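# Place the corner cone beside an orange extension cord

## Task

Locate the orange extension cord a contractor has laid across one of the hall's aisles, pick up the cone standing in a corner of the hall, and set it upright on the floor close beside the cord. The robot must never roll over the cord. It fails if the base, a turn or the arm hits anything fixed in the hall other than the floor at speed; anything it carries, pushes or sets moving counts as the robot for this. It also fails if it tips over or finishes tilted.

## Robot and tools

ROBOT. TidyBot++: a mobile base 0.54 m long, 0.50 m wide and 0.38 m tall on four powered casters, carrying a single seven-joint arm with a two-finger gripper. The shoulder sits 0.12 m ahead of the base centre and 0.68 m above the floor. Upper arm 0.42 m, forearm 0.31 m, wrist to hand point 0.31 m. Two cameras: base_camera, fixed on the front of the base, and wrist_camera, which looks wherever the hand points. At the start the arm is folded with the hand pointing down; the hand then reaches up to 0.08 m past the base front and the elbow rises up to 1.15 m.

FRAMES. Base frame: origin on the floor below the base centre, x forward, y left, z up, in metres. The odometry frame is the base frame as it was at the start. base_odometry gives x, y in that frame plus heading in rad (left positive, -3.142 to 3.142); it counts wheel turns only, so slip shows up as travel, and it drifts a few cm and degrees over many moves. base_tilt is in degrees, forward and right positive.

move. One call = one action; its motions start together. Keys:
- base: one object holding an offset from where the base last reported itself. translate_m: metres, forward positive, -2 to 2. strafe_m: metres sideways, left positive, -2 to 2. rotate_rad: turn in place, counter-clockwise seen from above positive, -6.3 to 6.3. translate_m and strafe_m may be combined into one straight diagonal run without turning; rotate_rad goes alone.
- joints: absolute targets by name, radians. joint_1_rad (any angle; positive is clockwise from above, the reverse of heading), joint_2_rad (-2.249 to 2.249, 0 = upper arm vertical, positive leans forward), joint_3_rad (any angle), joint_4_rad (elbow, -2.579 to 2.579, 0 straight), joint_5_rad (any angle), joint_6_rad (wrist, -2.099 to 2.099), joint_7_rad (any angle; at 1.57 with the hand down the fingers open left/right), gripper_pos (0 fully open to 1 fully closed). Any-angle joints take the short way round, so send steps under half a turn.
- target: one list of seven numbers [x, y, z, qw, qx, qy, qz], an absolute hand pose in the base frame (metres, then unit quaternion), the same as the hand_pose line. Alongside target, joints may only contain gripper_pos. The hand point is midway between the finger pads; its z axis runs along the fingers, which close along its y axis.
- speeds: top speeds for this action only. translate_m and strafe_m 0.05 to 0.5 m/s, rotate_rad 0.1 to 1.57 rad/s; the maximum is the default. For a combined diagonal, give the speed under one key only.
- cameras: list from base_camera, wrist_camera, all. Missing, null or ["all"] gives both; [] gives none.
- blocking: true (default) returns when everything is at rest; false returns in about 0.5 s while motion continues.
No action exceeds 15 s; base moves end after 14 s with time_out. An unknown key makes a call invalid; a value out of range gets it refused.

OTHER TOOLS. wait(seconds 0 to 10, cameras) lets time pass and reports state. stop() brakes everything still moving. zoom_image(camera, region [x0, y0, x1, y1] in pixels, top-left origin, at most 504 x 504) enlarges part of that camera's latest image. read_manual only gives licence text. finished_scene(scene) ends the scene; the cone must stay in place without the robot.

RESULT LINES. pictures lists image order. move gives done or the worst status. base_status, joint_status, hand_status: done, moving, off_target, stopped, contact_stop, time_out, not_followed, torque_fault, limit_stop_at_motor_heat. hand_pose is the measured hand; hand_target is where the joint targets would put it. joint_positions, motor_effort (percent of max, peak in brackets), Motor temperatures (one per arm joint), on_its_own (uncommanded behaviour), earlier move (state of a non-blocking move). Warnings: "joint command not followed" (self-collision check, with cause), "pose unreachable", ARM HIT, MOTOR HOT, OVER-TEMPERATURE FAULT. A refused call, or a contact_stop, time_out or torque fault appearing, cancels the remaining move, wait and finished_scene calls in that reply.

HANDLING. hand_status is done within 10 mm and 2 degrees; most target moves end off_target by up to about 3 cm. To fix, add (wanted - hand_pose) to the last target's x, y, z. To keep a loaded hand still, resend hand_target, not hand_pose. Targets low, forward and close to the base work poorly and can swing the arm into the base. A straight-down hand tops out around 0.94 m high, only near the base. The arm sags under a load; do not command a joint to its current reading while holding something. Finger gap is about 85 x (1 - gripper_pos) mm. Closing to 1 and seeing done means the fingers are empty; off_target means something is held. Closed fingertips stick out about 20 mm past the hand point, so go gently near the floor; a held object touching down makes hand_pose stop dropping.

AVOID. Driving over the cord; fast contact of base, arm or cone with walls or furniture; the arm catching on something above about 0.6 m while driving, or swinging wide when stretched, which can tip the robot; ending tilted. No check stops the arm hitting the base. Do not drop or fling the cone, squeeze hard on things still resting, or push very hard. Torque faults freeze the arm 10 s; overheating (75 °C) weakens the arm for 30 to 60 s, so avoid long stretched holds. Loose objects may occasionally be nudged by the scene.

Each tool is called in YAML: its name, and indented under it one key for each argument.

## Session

move:

Scene clock: 0.00 s.
Motor temperatures (°C): [33 35 32 31 39 42 40]
base_odometry: x=+0.000 y=+0.000 heading=+0.000
base_tilt: forward=+0.1 right=+0.2
base_status: not commanded
joint_positions: joint_1_rad=+0.024 joint_2_rad=-0.329 joint_3_rad=+3.175 joint_4_rad=-2.532 joint_5_rad=-0.026 joint_6_rad=-0.919 joint_7_rad=+1.574 gripper_pos=+0.000
joint_status: not commanded
motor_effort: joint_1_rad=+0 joint_2_rad=-2 joint_3_rad=+0 joint_4_rad=+13 joint_5_rad=+0 joint_6_rad=+1 joint_7_rad=+0
hand_pose: x=+0.2437 y=+0.0018 z=+0.5834 quat_wxyz=(-0.015, +0.999, -0.034, +0.010) (m; base frame)
hand_target: x=+0.2459 y=+0.0017 z=+0.5847 quat_wxyz=(-0.015, +0.999, -0.034, +0.013) (m; base frame)
hand_status: not commanded
pictures: base_camera, wrist_camera
Images, in order (width x height): base_camera 644x364, wrist_camera 644x476.

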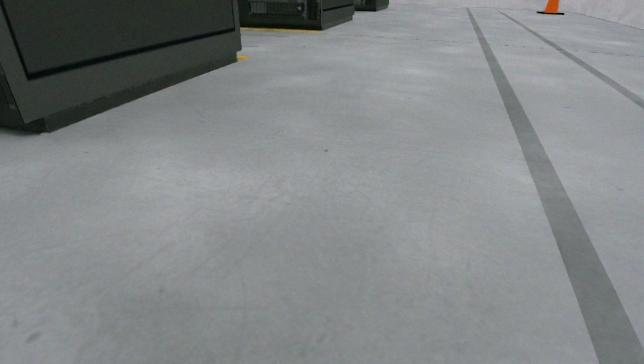

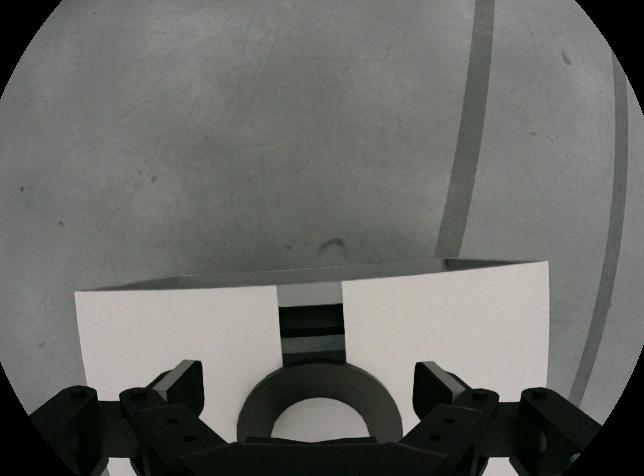

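move:
  base: {"rotate_rad":1.25}
  joints: {"joint_2_rad":-0.5,"joint_4_rad":-1.4,"joint_6_rad":-0.25}

zoom_image:
  camera: "base_camera"
  region: [0, 0, 300, 80]

move:
  base: {"strafe_m":-1.9}

zoom_image:
  camera: "wrist_camera"
  region: [200, 200, 420, 440]

Scene clock: 4.57 s.
Motor temperatures (°C): [33 35 32 31 39 42 40]
move: done
base_odometry: x=+0.000 y=+0.000 heading=+1.249
base_tilt: forward=+0.0 right=+0.2
base_status: done
joint_positions: joint_1_rad=+0.024 joint_2_rad=-0.497 joint_3_rad=+3.175 joint_4_rad=-1.416 joint_5_rad=-0.026 joint_6_rad=-0.298 joint_7_rad=+1.574 gripper_pos=+0.000
joint_status: all done
motor_effort: joint_1_rad=+0(1) joint_2_rad=-1(10) joint_3_rad=+0(2) joint_4_rad=+18(22) joint_5_rad=+0(2) joint_6_rad=+9(10) joint_7_rad=+0(1)
hand_pose: x=+0.4598 y=-0.0252 z=+1.3506 quat_wxyz=(+0.007, +0.571, -0.025, +0.821) (m; base frame)
hand_target: x=+0.4473 y=-0.0254 z=+1.3737 quat_wxyz=(+0.007, +0.543, -0.024, +0.839) (m; base frame)
hand_status: not commanded
pictures: base_camera, wrist_camera
Images, in order (width x height): base_camera 644x364, wrist_camera 644x476.

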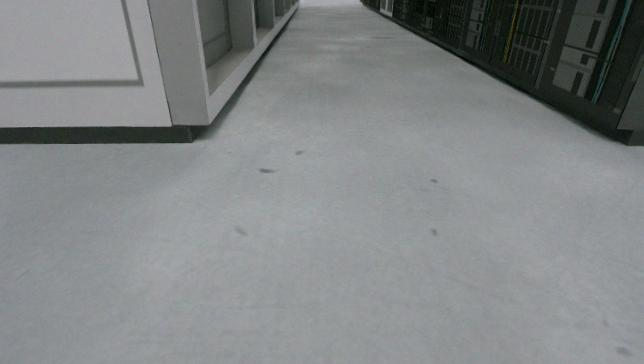

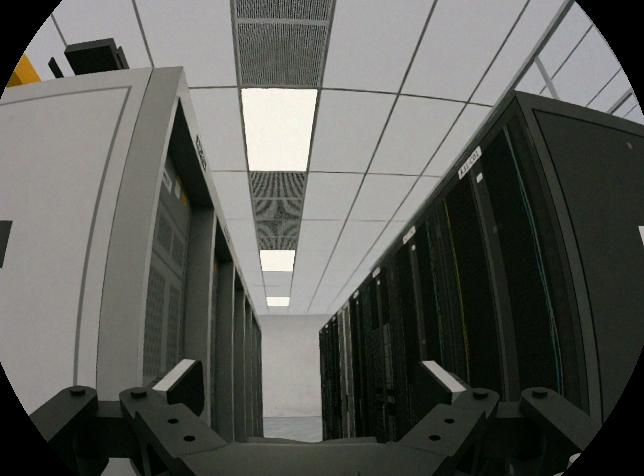

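Scaled by 1.680.

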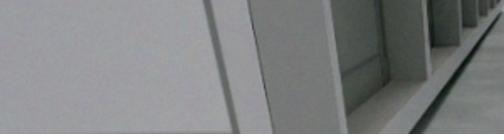

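Scene clock: 9.73 s.
Motor temperatures (°C): [33 35 32 31 39 42 40]
move: done
base_odometry: x=+1.804 y=-0.598 heading=+1.250
base_tilt: forward=+0.0 right=+0.2
base_status: done
joint_positions: joint_1_rad=+0.024 joint_2_rad=-0.497 joint_3_rad=+3.175 joint_4_rad=-1.416 joint_5_rad=-0.026 joint_6_rad=-0.296 joint_7_rad=+1.574 gripper_pos=+0.000
joint_status: not commanded
motor_effort: joint_1_rad=+0(1) joint_2_rad=-1(2) joint_3_rad=+0(3) joint_4_rad=+18(19) joint_5_rad=-1(1) joint_6_rad=+9(9) joint_7_rad=+0(1)
hand_pose: x=+0.4596 y=-0.0251 z=+1.3513 quat_wxyz=(+0.007, +0.570, -0.025, +0.821) (m; base frame)
hand_target: x=+0.4473 y=-0.0254 z=+1.3737 quat_wxyz=(+0.007, +0.543, -0.024, +0.839) (m; base frame)
hand_status: not commanded
pictures: base_camera, wrist_camera
Images, in order (width x height): base_camera 644x364, wrist_camera 644x476.

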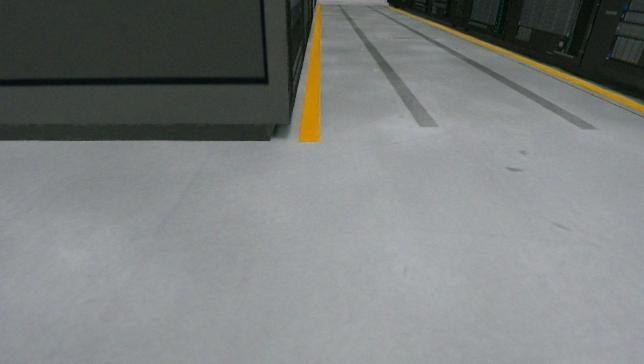

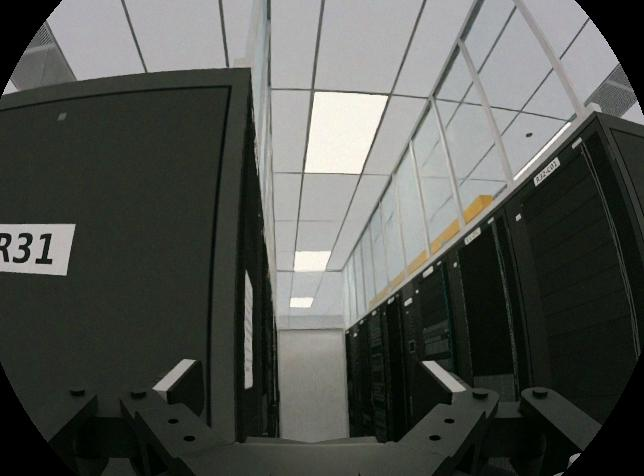

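Scaled by 2.100.

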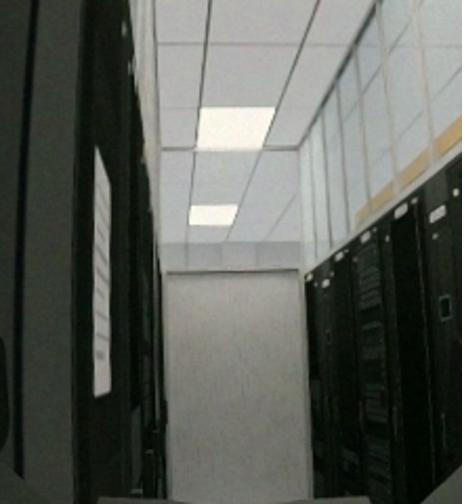

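move:
  base: {"strafe_m":-0.6}
  joints: {"joint_2_rad":-0.4,"joint_6_rad":-0.65}

zoom_image:
  camera: "wrist_camera"
  region: [200, 100, 420, 340]

zoom_image:
  camera: "base_camera"
  region: [200, 0, 400, 60]

Scene clock: 13.27 s.
Motor temperatures (°C): [33 35 32 31 39 42 40]
move: done
base_odometry: x=+2.373 y=-0.787 heading=+1.251
base_tilt: forward=+0.0 right=+0.2
base_status: done
joint_positions: joint_1_rad=+0.024 joint_2_rad=-0.397 joint_3_rad=+3.175 joint_4_rad=-1.415 joint_5_rad=-0.026 joint_6_rad=-0.613 joint_7_rad=+1.574 gripper_pos=+0.000
joint_status: all done
motor_effort: joint_1_rad=+0(1) joint_2_rad=-6(10) joint_3_rad=+0(3) joint_4_rad=+20(22) joint_5_rad=-1(2) joint_6_rad=+10(11) joint_7_rad=+0(1)
hand_pose: x=+0.5342 y=-0.0236 z=+1.2163 quat_wxyz=(+0.003, +0.728, -0.026, +0.686) (m; base frame)
hand_target: x=+0.5298 y=-0.0234 z=+1.2147 quat_wxyz=(+0.002, +0.734, -0.026, +0.679) (m; base frame)
hand_status: not commanded
pictures: base_camera, wrist_camera
Images, in order (width x height): base_camera 644x364, wrist_camera 644x476.

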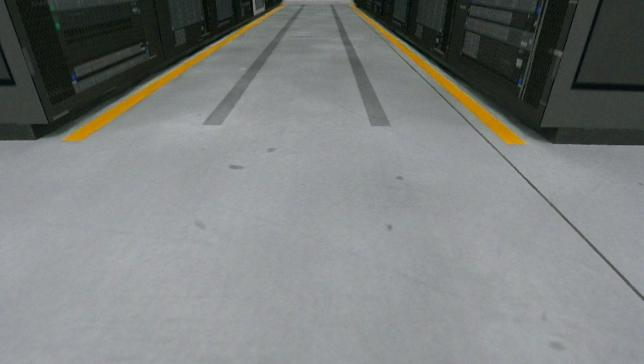

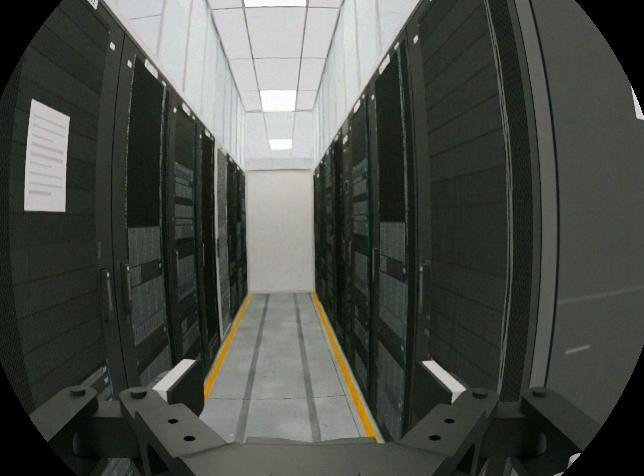

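Scaled by 2.100.

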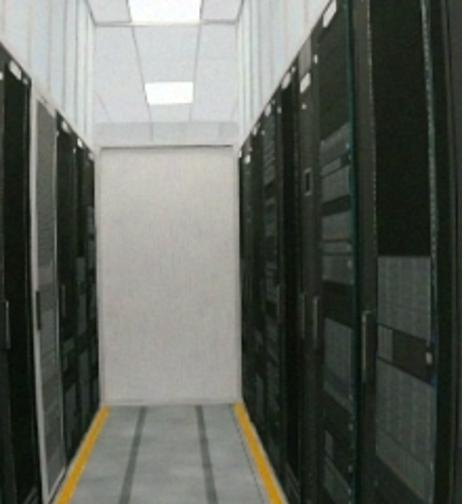

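Scaled by 2.520.

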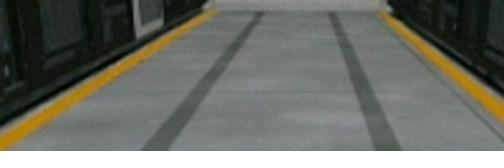

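move:
  base: {"strafe_m":-2.0}

zoom_image:
  camera: "wrist_camera"
  region: [180, 200, 460, 440]

Scene clock: 19.07 s.
Motor temperatures (°C): [33 35 32 31 39 42 40]
move: done
base_odometry: x=+4.272 y=-1.415 heading=+1.251
base_tilt: forward=+0.0 right=+0.2
base_status: done
joint_positions: joint_1_rad=+0.024 joint_2_rad=-0.397 joint_3_rad=+3.175 joint_4_rad=-1.415 joint_5_rad=-0.026 joint_6_rad=-0.613 joint_7_rad=+1.574 gripper_pos=+0.000
joint_status: not commanded
motor_effort: joint_1_rad=+0(1) joint_2_rad=-6(7) joint_3_rad=+0(3) joint_4_rad=+20(20) joint_5_rad=-1(2) joint_6_rad=+10(10) joint_7_rad=+0(1)
hand_pose: x=+0.5342 y=-0.0236 z=+1.2163 quat_wxyz=(+0.003, +0.728, -0.026, +0.686) (m; base frame)
hand_target: x=+0.5298 y=-0.0234 z=+1.2147 quat_wxyz=(+0.002, +0.734, -0.026, +0.679) (m; base frame)
hand_status: not commanded
pictures: base_camera, wrist_camera
Images, in order (width x height): base_camera 644x364, wrist_camera 644x476.

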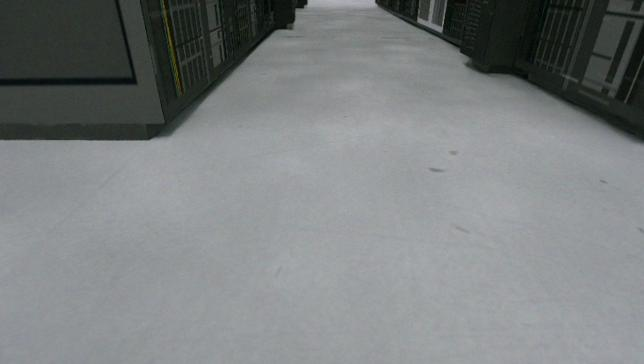

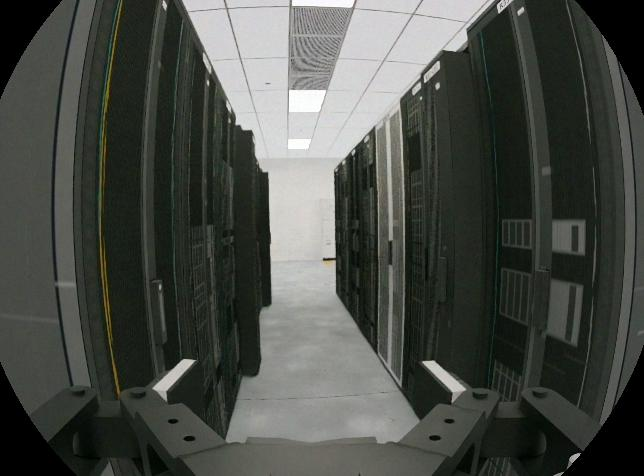

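Scaled by 1.800.

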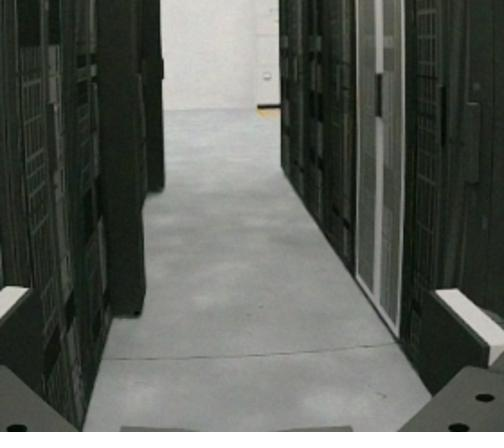

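move:
  base: {"strafe_m":-1.5}

zoom_image:
  camera: "wrist_camera"
  region: [300, 200, 580, 440]

Scene clock: 24.30 s.
Motor temperatures (°C): [33 35 32 31 39 42 40]
move: done
base_odometry: x=+5.697 y=-1.886 heading=+1.251
base_tilt: forward=+0.0 right=+0.2
base_status: done
joint_positions: joint_1_rad=+0.024 joint_2_rad=-0.397 joint_3_rad=+3.175 joint_4_rad=-1.415 joint_5_rad=-0.026 joint_6_rad=-0.613 joint_7_rad=+1.574 gripper_pos=+0.000
joint_status: not commanded
motor_effort: joint_1_rad=+0(1) joint_2_rad=-6(7) joint_3_rad=+0(2) joint_4_rad=+20(20) joint_5_rad=-1(2) joint_6_rad=+10(10) joint_7_rad=-1(1)
hand_pose: x=+0.5342 y=-0.0236 z=+1.2163 quat_wxyz=(+0.003, +0.728, -0.026, +0.686) (m; base frame)
hand_target: x=+0.5298 y=-0.0234 z=+1.2147 quat_wxyz=(+0.002, +0.734, -0.026, +0.679) (m; base frame)
hand_status: not commanded
pictures: base_camera, wrist_camera
Images, in order (width x height): base_camera 644x364, wrist_camera 644x476.

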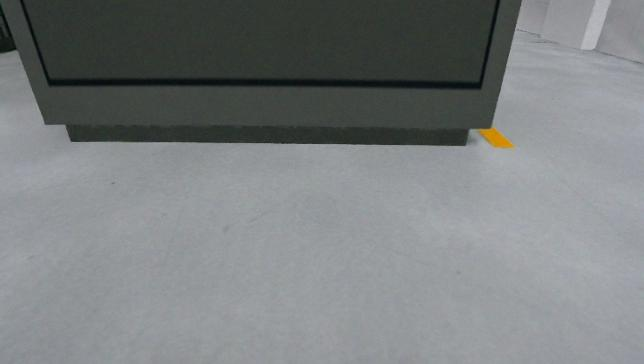

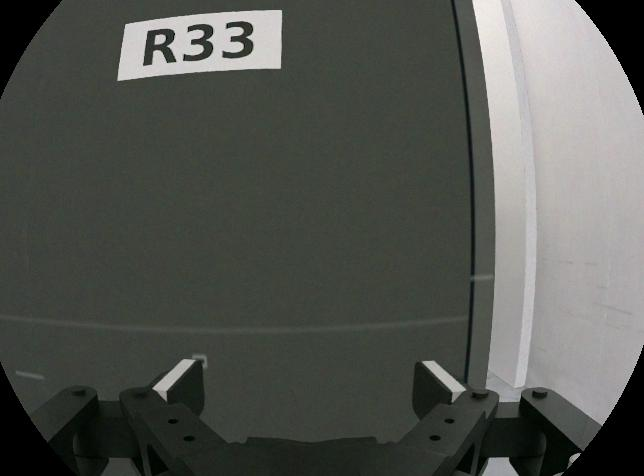

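Scaled by 1.800.

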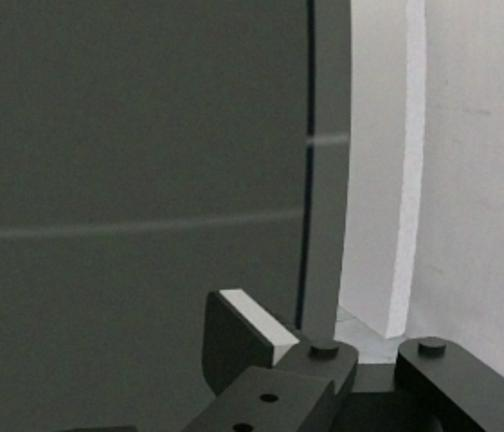

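move:
  base: {"strafe_m":-0.75}

zoom_image:
  camera: "wrist_camera"
  region: [180, 200, 460, 440]

zoom_image:
  camera: "base_camera"
  region: [200, 0, 480, 60]

move:
  base: {"rotate_rad":-2.4}
  joints: {"joint_2_rad":-0.3,"joint_4_rad":-2.35,"joint_6_rad":0}

Scene clock: 28.80 s.
Motor temperatures (°C): [33 35 32 31 39 42 40]
move: done
base_odometry: x=+6.409 y=-2.121 heading=+1.251
base_tilt: forward=+0.0 right=+0.2
base_status: done
joint_positions: joint_1_rad=+0.024 joint_2_rad=-0.397 joint_3_rad=+3.175 joint_4_rad=-1.415 joint_5_rad=-0.026 joint_6_rad=-0.613 joint_7_rad=+1.574 gripper_pos=+0.000
joint_status: not commanded
motor_effort: joint_1_rad=+0(1) joint_2_rad=-6(6) joint_3_rad=+0(2) joint_4_rad=+20(20) joint_5_rad=-1(2) joint_6_rad=+10(10) joint_7_rad=+0(1)
hand_pose: x=+0.5342 y=-0.0236 z=+1.2163 quat_wxyz=(+0.003, +0.728, -0.026, +0.686) (m; base frame)
hand_target: x=+0.5298 y=-0.0234 z=+1.2147 quat_wxyz=(+0.002, +0.734, -0.026, +0.679) (m; base frame)
hand_status: not commanded
pictures: base_camera, wrist_camera
Images, in order (width x height): base_camera 644x364, wrist_camera 644x476.

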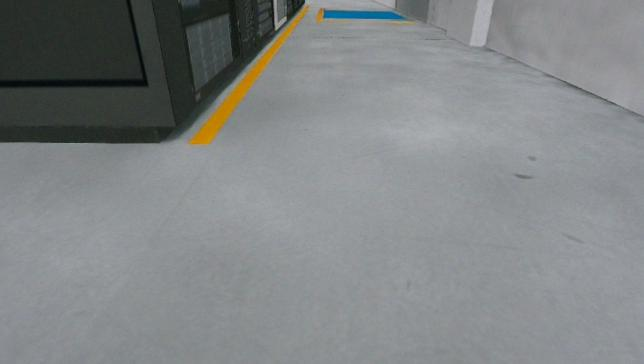

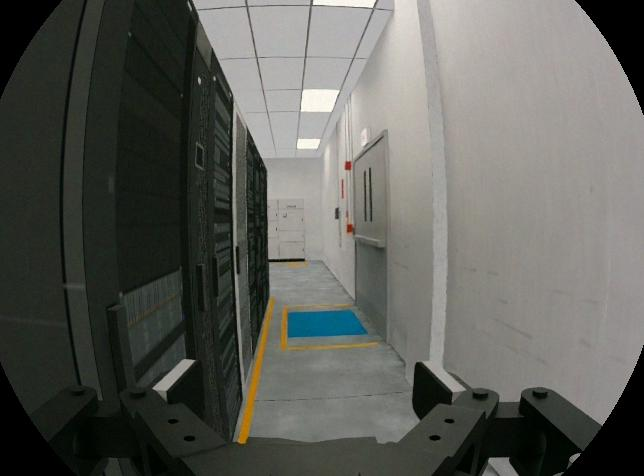

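Scaled by 1.800.

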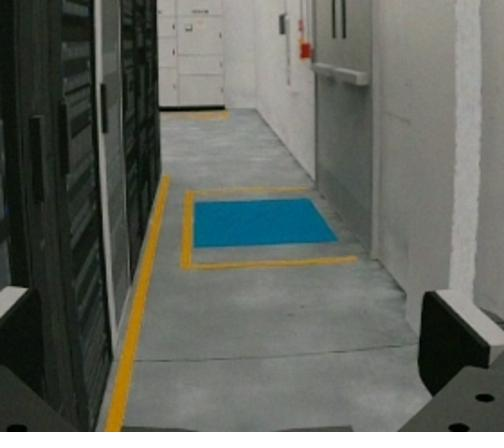

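Scaled by 1.800.

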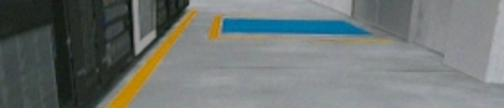

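Scene clock: 31.60 s.
Motor temperatures (°C): [33 35 32 31 39 42 40]
move: done
base_odometry: x=+6.409 y=-2.121 heading=-1.148
base_tilt: forward=+0.0 right=+0.2
base_status: done
joint_positions: joint_1_rad=+0.024 joint_2_rad=-0.312 joint_3_rad=+3.175 joint_4_rad=-2.346 joint_5_rad=-0.026 joint_6_rad=-0.047 joint_7_rad=+1.574 gripper_pos=+0.000
joint_status: all done
motor_effort: joint_1_rad=+0(2) joint_2_rad=-8(14) joint_3_rad=+1(2) joint_4_rad=+20(23) joint_5_rad=+0(1) joint_6_rad=+9(10) joint_7_rad=+0(1)
hand_pose: x=+0.5426 y=-0.0230 z=+0.7901 quat_wxyz=(+0.004, +0.862, -0.036, +0.506) (m; base frame)
hand_target: x=+0.5496 y=-0.0240 z=+0.7954 quat_wxyz=(+0.005, +0.854, -0.036, +0.519) (m; base frame)
hand_status: not commanded
pictures: base_camera, wrist_camera
Images, in order (width x height): base_camera 644x364, wrist_camera 644x476.

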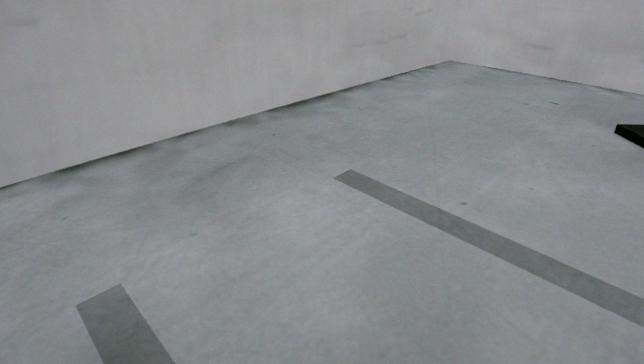

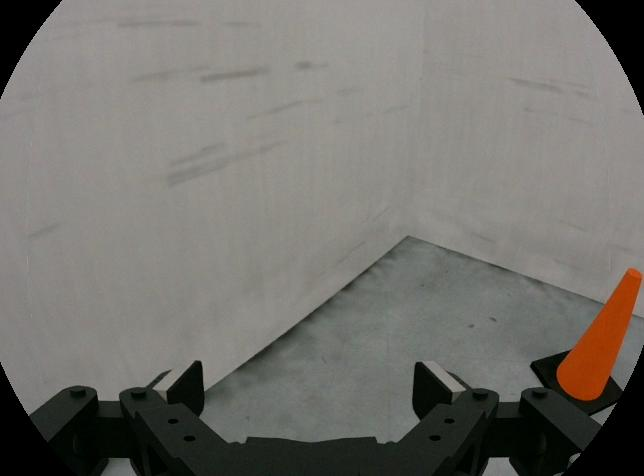

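move:
  base: {"rotate_rad": -0.68}
  joints: {"gripper_pos": 0}

Scene clock: 36.97 s.
Motor temperatures (°C): [33 35 32 31 39 42 40]
move: done
base_odometry: x=+6.409 y=-2.121 heading=-1.827
base_tilt: forward=+0.0 right=+0.2
base_status: done
joint_positions: joint_1_rad=+0.025 joint_2_rad=-0.312 joint_3_rad=+3.175 joint_4_rad=-2.346 joint_5_rad=-0.026 joint_6_rad=-0.045 joint_7_rad=+1.574 gripper_pos=+0.000
joint_status: all done
motor_effort: joint_1_rad=+0(1) joint_2_rad=-9(9) joint_3_rad=+0(2) joint_4_rad=+20(20) joint_5_rad=+0(1) joint_6_rad=+9(9) joint_7_rad=+0(1)
hand_pose: x=+0.5429 y=-0.0235 z=+0.7904 quat_wxyz=(+0.004, +0.861, -0.036, +0.507) (m; base frame)
hand_target: x=+0.5496 y=-0.0240 z=+0.7954 quat_wxyz=(+0.005, +0.854, -0.036, +0.519) (m; base frame)
hand_status: not commanded
pictures: base_camera, wrist_camera
Images, in order (width x height): base_camera 644x364, wrist_camera 644x476.

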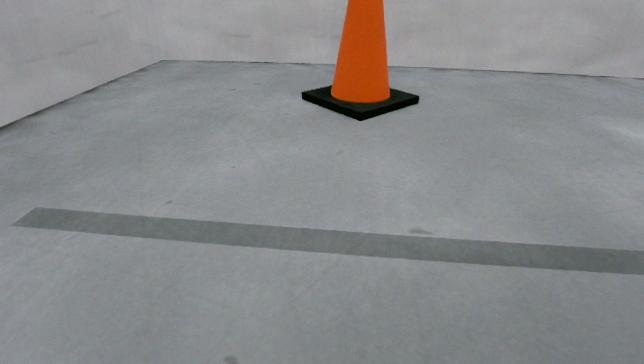

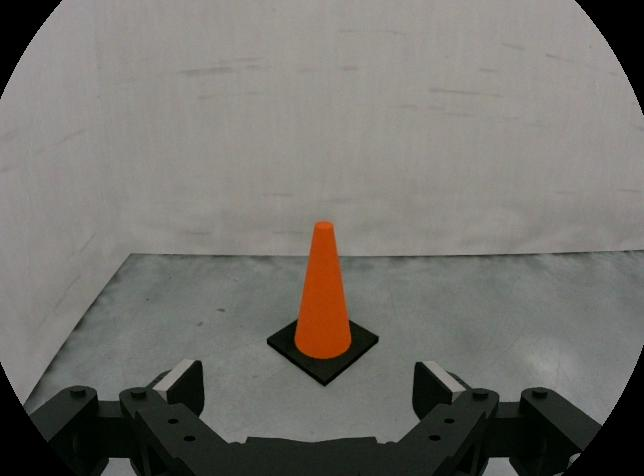

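move:
  base: {"rotate_rad": -0.092}
  target: [0.55, 0, 0.72, 0, 1, 0, 0]
  cameras: []

move:
  base: {"translate_m": 0.75}

Scene clock: 40.27 s.
Motor temperatures (°C): [33 35 32 31 39 42 40]
move: off_target
base_odometry: x=+6.409 y=-2.121 heading=-1.919
base_tilt: forward=+0.0 right=+0.2
base_status: done
joint_positions: joint_1_rad=-0.003 joint_2_rad=+0.277 joint_3_rad=+3.175 joint_4_rad=-1.471 joint_5_rad=-0.026 joint_6_rad=-1.354 joint_7_rad=+1.574 gripper_pos=+0.000
joint_status: not commanded
motor_effort: joint_1_rad=+0(1) joint_2_rad=-28(29) joint_3_rad=+0(2) joint_4_rad=+17(20) joint_5_rad=-1(1) joint_6_rad=+1(9) joint_7_rad=-1(1)
hand_pose: x=+0.5565 y=-0.0029 z=+0.7201 quat_wxyz=(-0.008, +1.000, -0.015, +0.020) (m; base frame)
hand_target: x=+0.5500 y=+0.0000 z=+0.7200 quat_wxyz=(+0.000, +1.000, +0.000, +0.000) (m; base frame)
hand_status: off_target (0.007 m and 3.0 deg from the pose sent, 0.075 m and 61.0 deg at the start)
pictures: none
No camera images: "cameras" was empty.

Scene clock: 43.13 s.
Motor temperatures (°C): [33 35 32 31 39 42 40]
move: done
base_odometry: x=+6.152 y=-2.826 heading=-1.919
base_tilt: forward=+0.1 right=+0.2
base_status: done
joint_positions: joint_1_rad=-0.005 joint_2_rad=+0.285 joint_3_rad=+3.175 joint_4_rad=-1.467 joint_5_rad=-0.026 joint_6_rad=-1.360 joint_7_rad=+1.574 gripper_pos=+0.000
joint_status: not commanded
motor_effort: joint_1_rad=+0(1) joint_2_rad=-28(31) joint_3_rad=+1(1) joint_4_rad=+17(18) joint_5_rad=-1(1) joint_6_rad=+2(2) joint_7_rad=+0(1)
hand_pose: x=+0.5562 y=-0.0023 z=+0.7178 quat_wxyz=(-0.008, +1.000, -0.014, +0.015) (m; base frame)
hand_target: x=+0.5500 y=+0.0000 z=+0.7200 quat_wxyz=(+0.000, +1.000, +0.000, +0.000) (m; base frame)
hand_status: not commanded
pictures: base_camera, wrist_camera
Images, in order (width x height): base_camera 644x364, wrist_camera 644x476.

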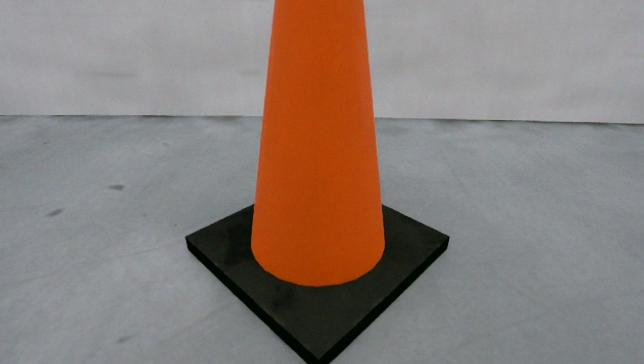

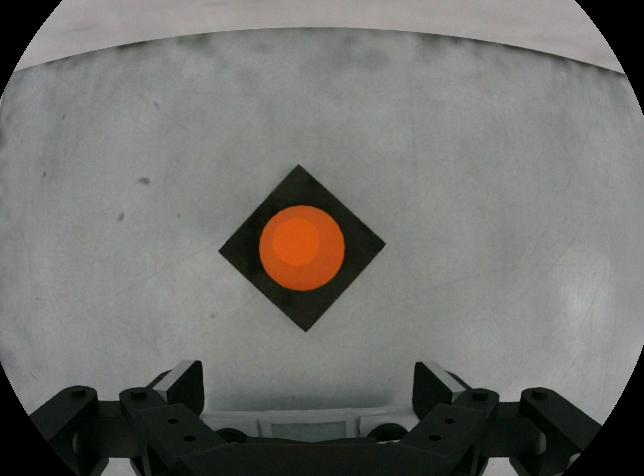

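move:
  base: {"translate_m": 0.04}
  target: [0.59, 0.007, 0.60, 0, 1, 0, 0]

Scene clock: 45.30 s.
Motor temperatures (°C): [33 35 32 31 39 42 40]
move: off_target
base_odometry: x=+6.138 y=-2.864 heading=-1.920
base_tilt: forward=+0.1 right=+0.2
base_status: done
joint_positions: joint_1_rad=-0.015 joint_2_rad=+0.469 joint_3_rad=+3.175 joint_4_rad=-1.580 joint_5_rad=-0.026 joint_6_rad=-1.137 joint_7_rad=+1.574 gripper_pos=+0.000
joint_status: not commanded
motor_effort: joint_1_rad=+0(1) joint_2_rad=-33(37) joint_3_rad=+0(1) joint_4_rad=+15(17) joint_5_rad=+0(1) joint_6_rad=+0(2) joint_7_rad=+0(1)
hand_pose: x=+0.5748 y=+0.0006 z=+0.6012 quat_wxyz=(-0.004, +1.000, -0.012, -0.022) (m; base frame)
hand_target: x=+0.5900 y=+0.0070 z=+0.6000 quat_wxyz=(+0.000, +1.000, +0.000, +0.000) (m; base frame)
hand_status: off_target (0.016 m and 2.9 deg from the pose sent, 0.123 m and 2.5 deg at the start)
pictures: base_camera, wrist_camera
Images, in order (width x height): base_camera 644x364, wrist_camera 644x476.

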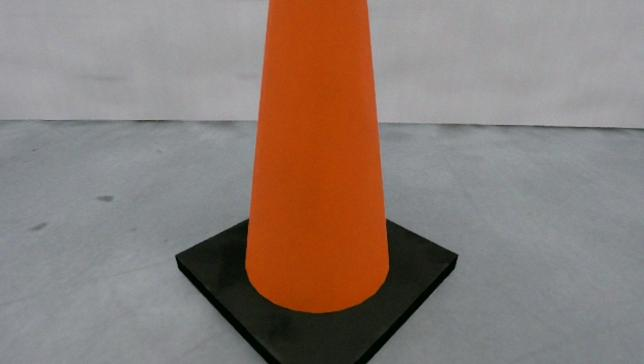

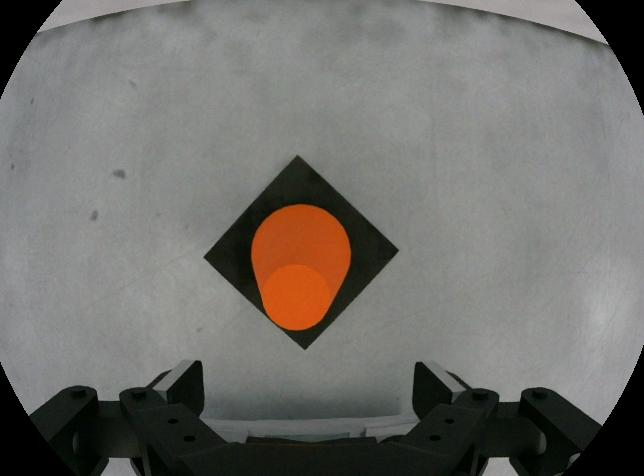

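move:
  target: [0.592, 0.016, 0.50, 0, 1, 0, 0.02]

move:
  target: [0.607, 0.018, 0.455, 0, 1, 0, 0.02]

Scene clock: 47.27 s.
Motor temperatures (°C): [33 35 32 31 39 42 40]
move: off_target
base_odometry: x=+6.139 y=-2.864 heading=-1.920
base_tilt: forward=+0.0 right=+0.2
base_status: not commanded
joint_positions: joint_1_rad=-0.033 joint_2_rad=+0.589 joint_3_rad=+3.175 joint_4_rad=-1.749 joint_5_rad=-0.026 joint_6_rad=-0.805 joint_7_rad=+1.574 gripper_pos=+0.000
joint_status: not commanded
motor_effort: joint_1_rad=+0(1) joint_2_rad=-35(37) joint_3_rad=+0(1) joint_4_rad=+12(15) joint_5_rad=+0(1) joint_6_rad=+1(2) joint_7_rad=-1(1)
hand_pose: x=+0.5788 y=+0.0061 z=+0.5018 quat_wxyz=(+0.000, +1.000, -0.005, -0.001) (m; base frame)
hand_target: x=+0.5920 y=+0.0160 z=+0.5000 quat_wxyz=(+0.000, +1.000, +0.000, +0.020) (m; base frame)
hand_status: off_target (0.017 m and 2.4 deg from the pose sent, 0.104 m and 5.0 deg at the start)
pictures: base_camera, wrist_camera
Images, in order (width x height): base_camera 644x364, wrist_camera 644x476.

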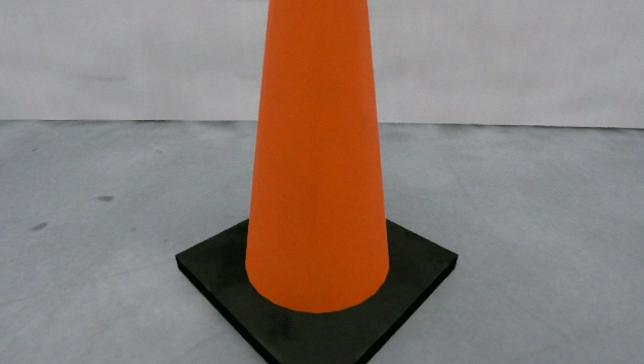

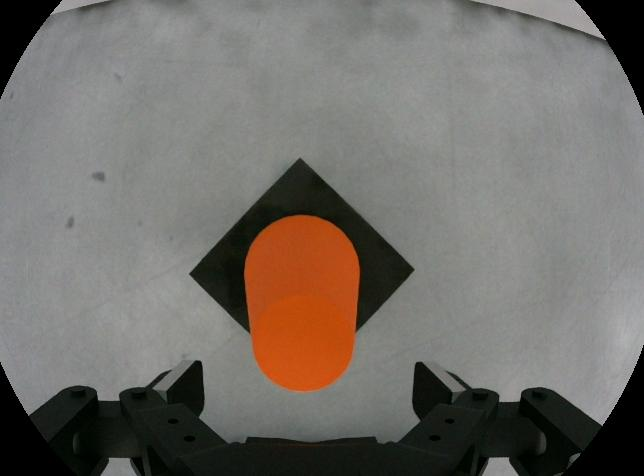

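Scene clock: 48.23 s.
Motor temperatures (°C): [33 35 32 31 39 42 40]
move: off_target
base_odometry: x=+6.139 y=-2.864 heading=-1.920
base_tilt: forward=+0.1 right=+0.2
base_status: not commanded
joint_positions: joint_1_rad=-0.035 joint_2_rad=+0.692 joint_3_rad=+3.175 joint_4_rad=-1.746 joint_5_rad=-0.026 joint_6_rad=-0.717 joint_7_rad=+1.574 gripper_pos=+0.000
joint_status: not commanded
motor_effort: joint_1_rad=+0(0) joint_2_rad=-36(39) joint_3_rad=+0(1) joint_4_rad=+11(12) joint_5_rad=-1(1) joint_6_rad=+1(1) joint_7_rad=+0(1)
hand_pose: x=+0.5868 y=+0.0062 z=+0.4543 quat_wxyz=(+0.002, +1.000, -0.003, -0.007) (m; base frame)
hand_target: x=+0.6070 y=+0.0180 z=+0.4550 quat_wxyz=(+0.000, +1.000, +0.000, +0.020) (m; base frame)
hand_status: off_target (0.023 m and 3.1 deg from the pose sent, 0.056 m and 2.4 deg at the start)
pictures: base_camera, wrist_camera
Images, in order (width x height): base_camera 644x364, wrist_camera 644x476.

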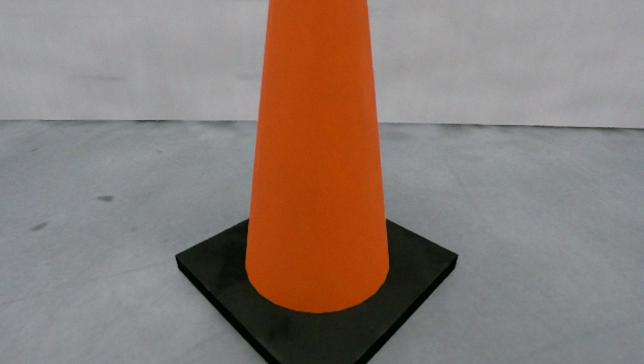

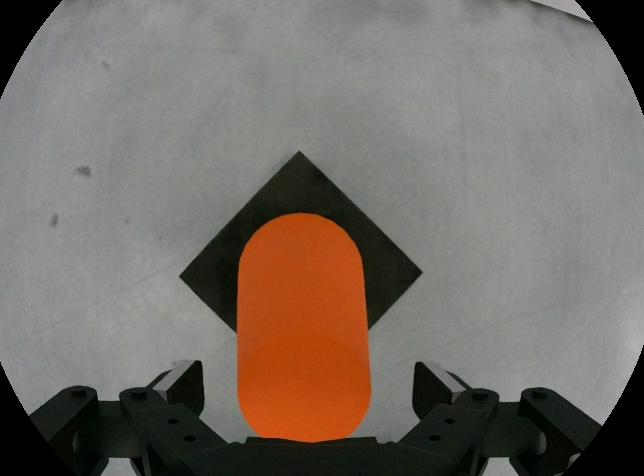

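move:
  target: [0.607, 0.020, 0.437, 0, 1, 0, 0.02]

move:
  joints: {"gripper_pos": 1}

Scene clock: 49.30 s.
Motor temperatures (°C): [33 35 32 31 39 42 40]
move: off_target
base_odometry: x=+6.139 y=-2.864 heading=-1.920
base_tilt: forward=+0.0 right=+0.2
base_status: not commanded
joint_positions: joint_1_rad=-0.039 joint_2_rad=+0.719 joint_3_rad=+3.175 joint_4_rad=-1.746 joint_5_rad=-0.026 joint_6_rad=-0.669 joint_7_rad=+1.574 gripper_pos=+0.000
joint_status: not commanded
motor_effort: joint_1_rad=+0(0) joint_2_rad=-37(38) joint_3_rad=+0(1) joint_4_rad=+10(11) joint_5_rad=+0(1) joint_6_rad=+1(2) joint_7_rad=+0(1)
hand_pose: x=+0.5955 y=+0.0079 z=+0.4416 quat_wxyz=(+0.003, +1.000, -0.001, +0.004) (m; base frame)
hand_target: x=+0.6070 y=+0.0200 z=+0.4370 quat_wxyz=(+0.000, +1.000, +0.000, +0.020) (m; base frame)
hand_status: off_target (0.017 m and 1.9 deg from the pose sent, 0.030 m and 3.1 deg at the start)
pictures: base_camera, wrist_camera
Images, in order (width x height): base_camera 644x364, wrist_camera 644x476.

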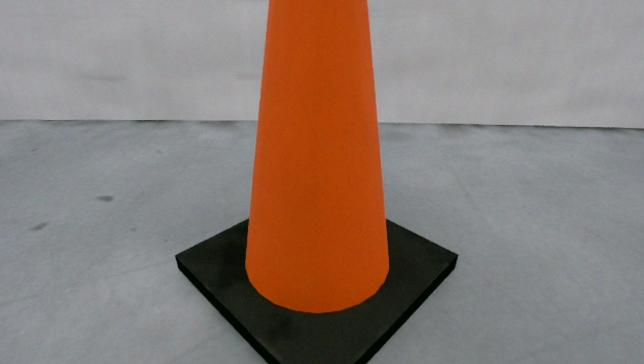

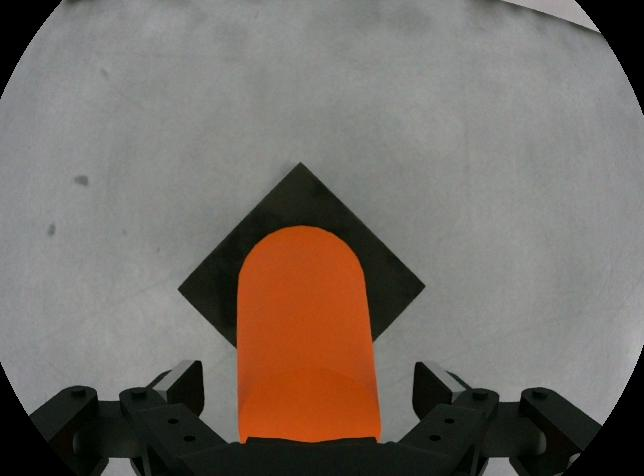

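Scene clock: 50.40 s.
Motor temperatures (°C): [33 35 32 31 39 42 40]
move: off_target
base_odometry: x=+6.139 y=-2.864 heading=-1.920
base_tilt: forward=+0.1 right=+0.2
base_status: not commanded
joint_positions: joint_1_rad=-0.040 joint_2_rad=+0.715 joint_3_rad=+3.175 joint_4_rad=-1.749 joint_5_rad=-0.026 joint_6_rad=-0.668 joint_7_rad=+1.574 gripper_pos=+0.427
joint_status: gripper_pos off_target (ended at +0.427, target +1.000)
motor_effort: joint_1_rad=-2(2) joint_2_rad=-34(37) joint_3_rad=-1(2) joint_4_rad=+11(13) joint_5_rad=-1(2) joint_6_rad=+3(7) joint_7_rad=-1(1)
hand_pose: x=+0.5956 y=+0.0081 z=+0.4434 quat_wxyz=(+0.003, +1.000, -0.001, +0.005) (m; base frame)
hand_target: x=+0.6070 y=+0.0200 z=+0.4370 quat_wxyz=(+0.000, +1.000, +0.000, +0.020) (m; base frame)
hand_status: not commanded
pictures: base_camera, wrist_camera
Images, in order (width x height): base_camera 644x364, wrist_camera 644x476.

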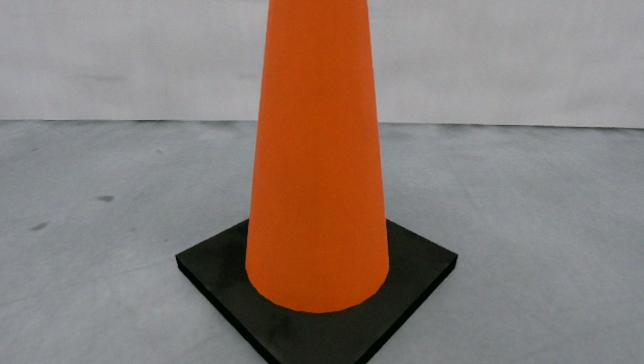

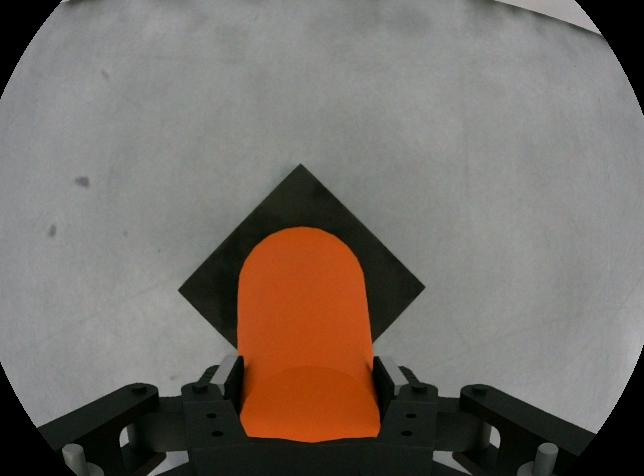

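move:
  target: [0.55, 0.012, 0.65, 0, 1, 0, 0.02]

move:
  target: [0.46, 0, 0.88, 0, 1, 0, 0]
  base: {"rotate_rad": -1.54}
  speeds: {"rotate_rad": 1.0}

Scene clock: 54.43 s.
Motor temperatures (°C): [33 36 32 31 39 42 40]
move: off_target
base_odometry: x=+6.139 y=-2.864 heading=-1.920
base_tilt: forward=+0.1 right=+0.1
base_status: not commanded
joint_positions: joint_1_rad=-0.041 joint_2_rad=+0.354 joint_3_rad=+3.175 joint_4_rad=-1.705 joint_5_rad=-0.026 joint_6_rad=-1.089 joint_7_rad=+1.574 gripper_pos=+0.427
joint_status: not commanded
motor_effort: joint_1_rad=+0(2) joint_2_rad=-38(52) joint_3_rad=+0(2) joint_4_rad=+21(22) joint_5_rad=-1(2) joint_6_rad=+0(3) joint_7_rad=+0(1)
hand_pose: x=+0.5407 y=+0.0118 z=+0.6179 quat_wxyz=(-0.006, +1.000, +0.001, -0.003) (m; base frame)
hand_target: x=+0.5500 y=+0.0120 z=+0.6500 quat_wxyz=(+0.000, +1.000, +0.000, +0.020) (m; base frame)
hand_status: off_target (0.033 m and 2.7 deg from the pose sent, 0.212 m and 1.7 deg at the start)
pictures: base_camera, wrist_camera
Images, in order (width x height): base_camera 644x364, wrist_camera 644x476.

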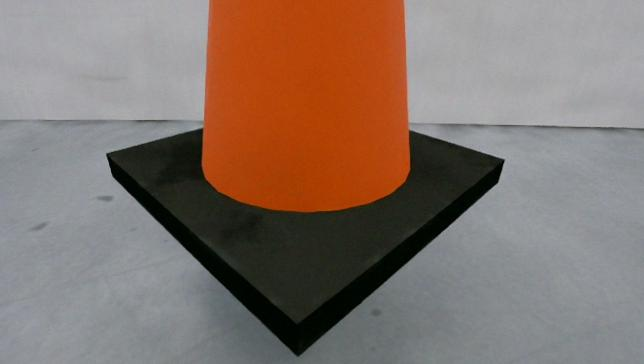

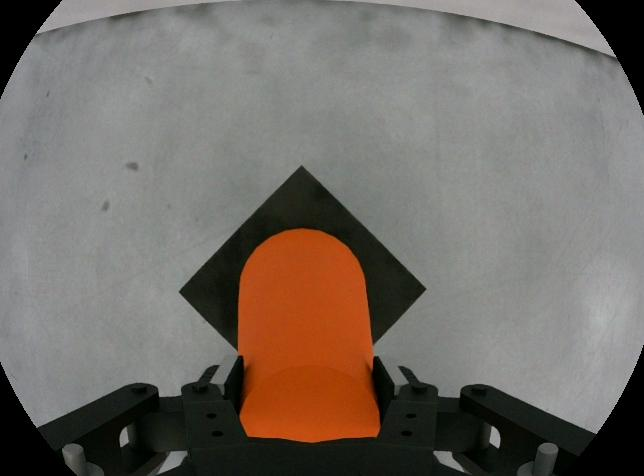

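Scene clock: 57.07 s.
Motor temperatures (°C): [33 36 32 31 39 42 40]
move: off_target
base_odometry: x=+6.139 y=-2.864 heading=+2.824
base_tilt: forward=+0.0 right=+0.2
base_status: done
joint_positions: joint_1_rad=-0.020 joint_2_rad=+0.136 joint_3_rad=+3.166 joint_4_rad=-1.233 joint_5_rad=-0.018 joint_6_rad=-1.826 joint_7_rad=+1.574 gripper_pos=+0.427
joint_status: not commanded
motor_effort: joint_1_rad=+0(4) joint_2_rad=-30(42) joint_3_rad=+0(4) joint_4_rad=+22(24) joint_5_rad=-1(4) joint_6_rad=-2(3) joint_7_rad=-1(1)
hand_pose: x=+0.4678 y=+0.0059 z=+0.8507 quat_wxyz=(-0.007, +1.000, +0.002, -0.027) (m; base frame)
hand_target: x=+0.4600 y=+0.0000 z=+0.8800 quat_wxyz=(+0.000, +1.000, +0.000, +0.000) (m; base frame)
hand_status: off_target (0.031 m and 3.2 deg from the pose sent, 0.275 m and 0.7 deg at the start)
pictures: base_camera, wrist_camera
Images, in order (width x height): base_camera 644x364, wrist_camera 644x476.

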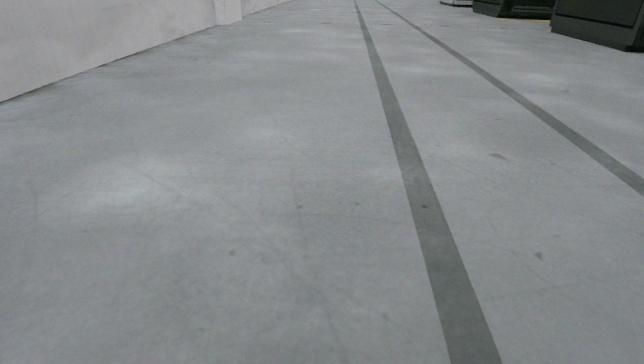

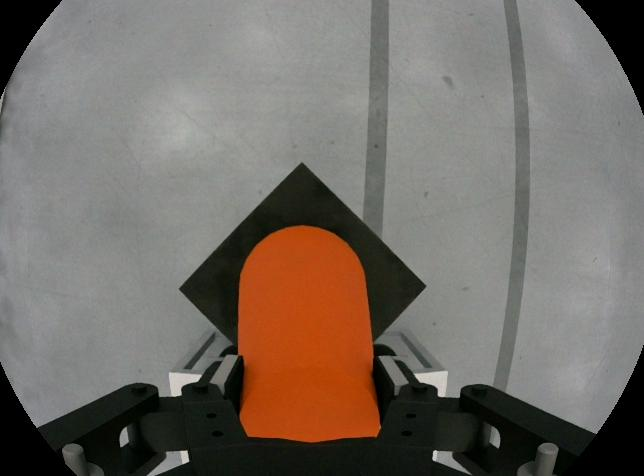

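move:
  base: {"rotate_rad": -1.572}
  speeds: {"rotate_rad": 1.2}
  cameras: ["base_camera"]

zoom_image:
  camera: "base_camera"
  region: [160, 0, 480, 120]

Scene clock: 60.27 s.
Motor temperatures (°C): [33 36 32 31 39 42 40]
move: done
base_odometry: x=+6.139 y=-2.864 heading=+1.252
base_tilt: forward=+0.0 right=+0.2
base_status: done
joint_positions: joint_1_rad=-0.019 joint_2_rad=+0.136 joint_3_rad=+3.167 joint_4_rad=-1.231 joint_5_rad=-0.015 joint_6_rad=-1.828 joint_7_rad=+1.574 gripper_pos=+0.427
joint_status: not commanded
motor_effort: joint_1_rad=+0(3) joint_2_rad=-30(33) joint_3_rad=+1(3) joint_4_rad=+22(23) joint_5_rad=-1(4) joint_6_rad=-2(4) joint_7_rad=-1(1)
hand_pose: x=+0.4678 y=+0.0044 z=+0.8514 quat_wxyz=(-0.006, +1.000, +0.001, -0.027) (m; base frame)
hand_target: x=+0.4600 y=+0.0000 z=+0.8800 quat_wxyz=(+0.000, +1.000, +0.000, +0.000) (m; base frame)
hand_status: not commanded
pictures: base_camera
Images, in order (width x height): base_camera 644x364.

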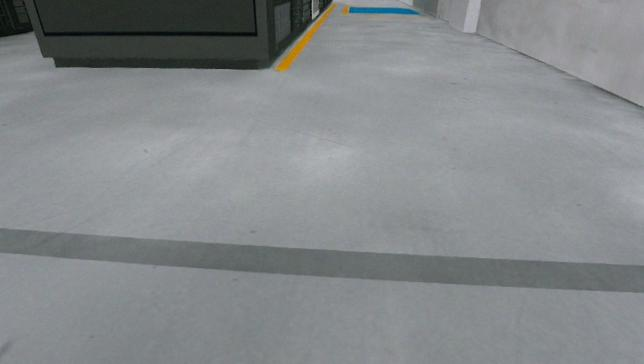

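Scaled by 1.575.

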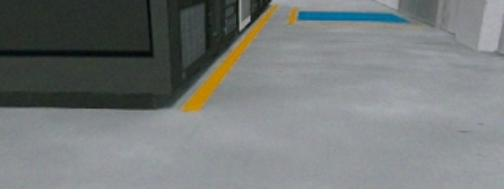

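move:
  base: {"rotate_rad": -0.065}
  cameras: []

move:
  base: {"translate_m": 1.9, "strafe_m": -0.35}
  cameras: ["base_camera"]

zoom_image:
  camera: "base_camera"
  region: [160, 0, 480, 120]

Scene clock: 62.87 s.
Motor temperatures (°C): [33 36 32 31 39 42 40]
move: done
base_odometry: x=+6.139 y=-2.864 heading=+1.188
base_tilt: forward=+0.0 right=+0.2
base_status: done
joint_positions: joint_1_rad=-0.017 joint_2_rad=+0.136 joint_3_rad=+3.172 joint_4_rad=-1.231 joint_5_rad=-0.004 joint_6_rad=-1.828 joint_7_rad=+1.574 gripper_pos=+0.427
joint_status: not commanded
motor_effort: joint_1_rad=+0(3) joint_2_rad=-31(31) joint_3_rad=-1(2) joint_4_rad=+23(23) joint_5_rad=+0(4) joint_6_rad=-1(1) joint_7_rad=-1(1)
hand_pose: x=+0.4679 y=-0.0010 z=+0.8513 quat_wxyz=(+0.000, +1.000, -0.004, -0.027) (m; base frame)
hand_target: x=+0.4600 y=+0.0000 z=+0.8800 quat_wxyz=(+0.000, +1.000, +0.000, +0.000) (m; base frame)
hand_status: not commanded
pictures: none
No camera images: "cameras" was empty.

Scene clock: 68.03 s.
Motor temperatures (°C): [33 36 32 31 39 42 40]
move: done
base_odometry: x=+7.175 y=-1.233 heading=+1.187
base_tilt: forward=+0.1 right=+0.2
base_status: done
joint_positions: joint_1_rad=-0.017 joint_2_rad=+0.133 joint_3_rad=+3.172 joint_4_rad=-1.231 joint_5_rad=-0.004 joint_6_rad=-1.830 joint_7_rad=+1.574 gripper_pos=+0.427
joint_status: not commanded
motor_effort: joint_1_rad=+0(1) joint_2_rad=-30(33) joint_3_rad=+1(1) joint_4_rad=+23(24) joint_5_rad=+0(1) joint_6_rad=+0(3) joint_7_rad=+0(1)
hand_pose: x=+0.4666 y=-0.0010 z=+0.8527 quat_wxyz=(+0.000, +1.000, -0.004, -0.026) (m; base frame)
hand_target: x=+0.4600 y=+0.0000 z=+0.8800 quat_wxyz=(+0.000, +1.000, +0.000, +0.000) (m; base frame)
hand_status: not commanded
pictures: base_camera
Images, in order (width x height): base_camera 644x364.

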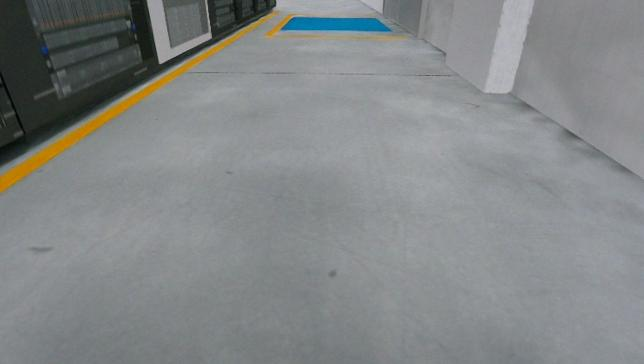

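Scaled by 1.575.

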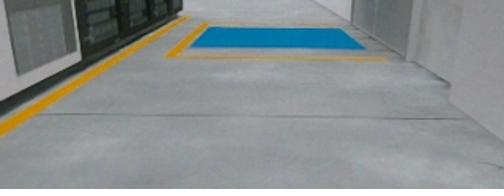

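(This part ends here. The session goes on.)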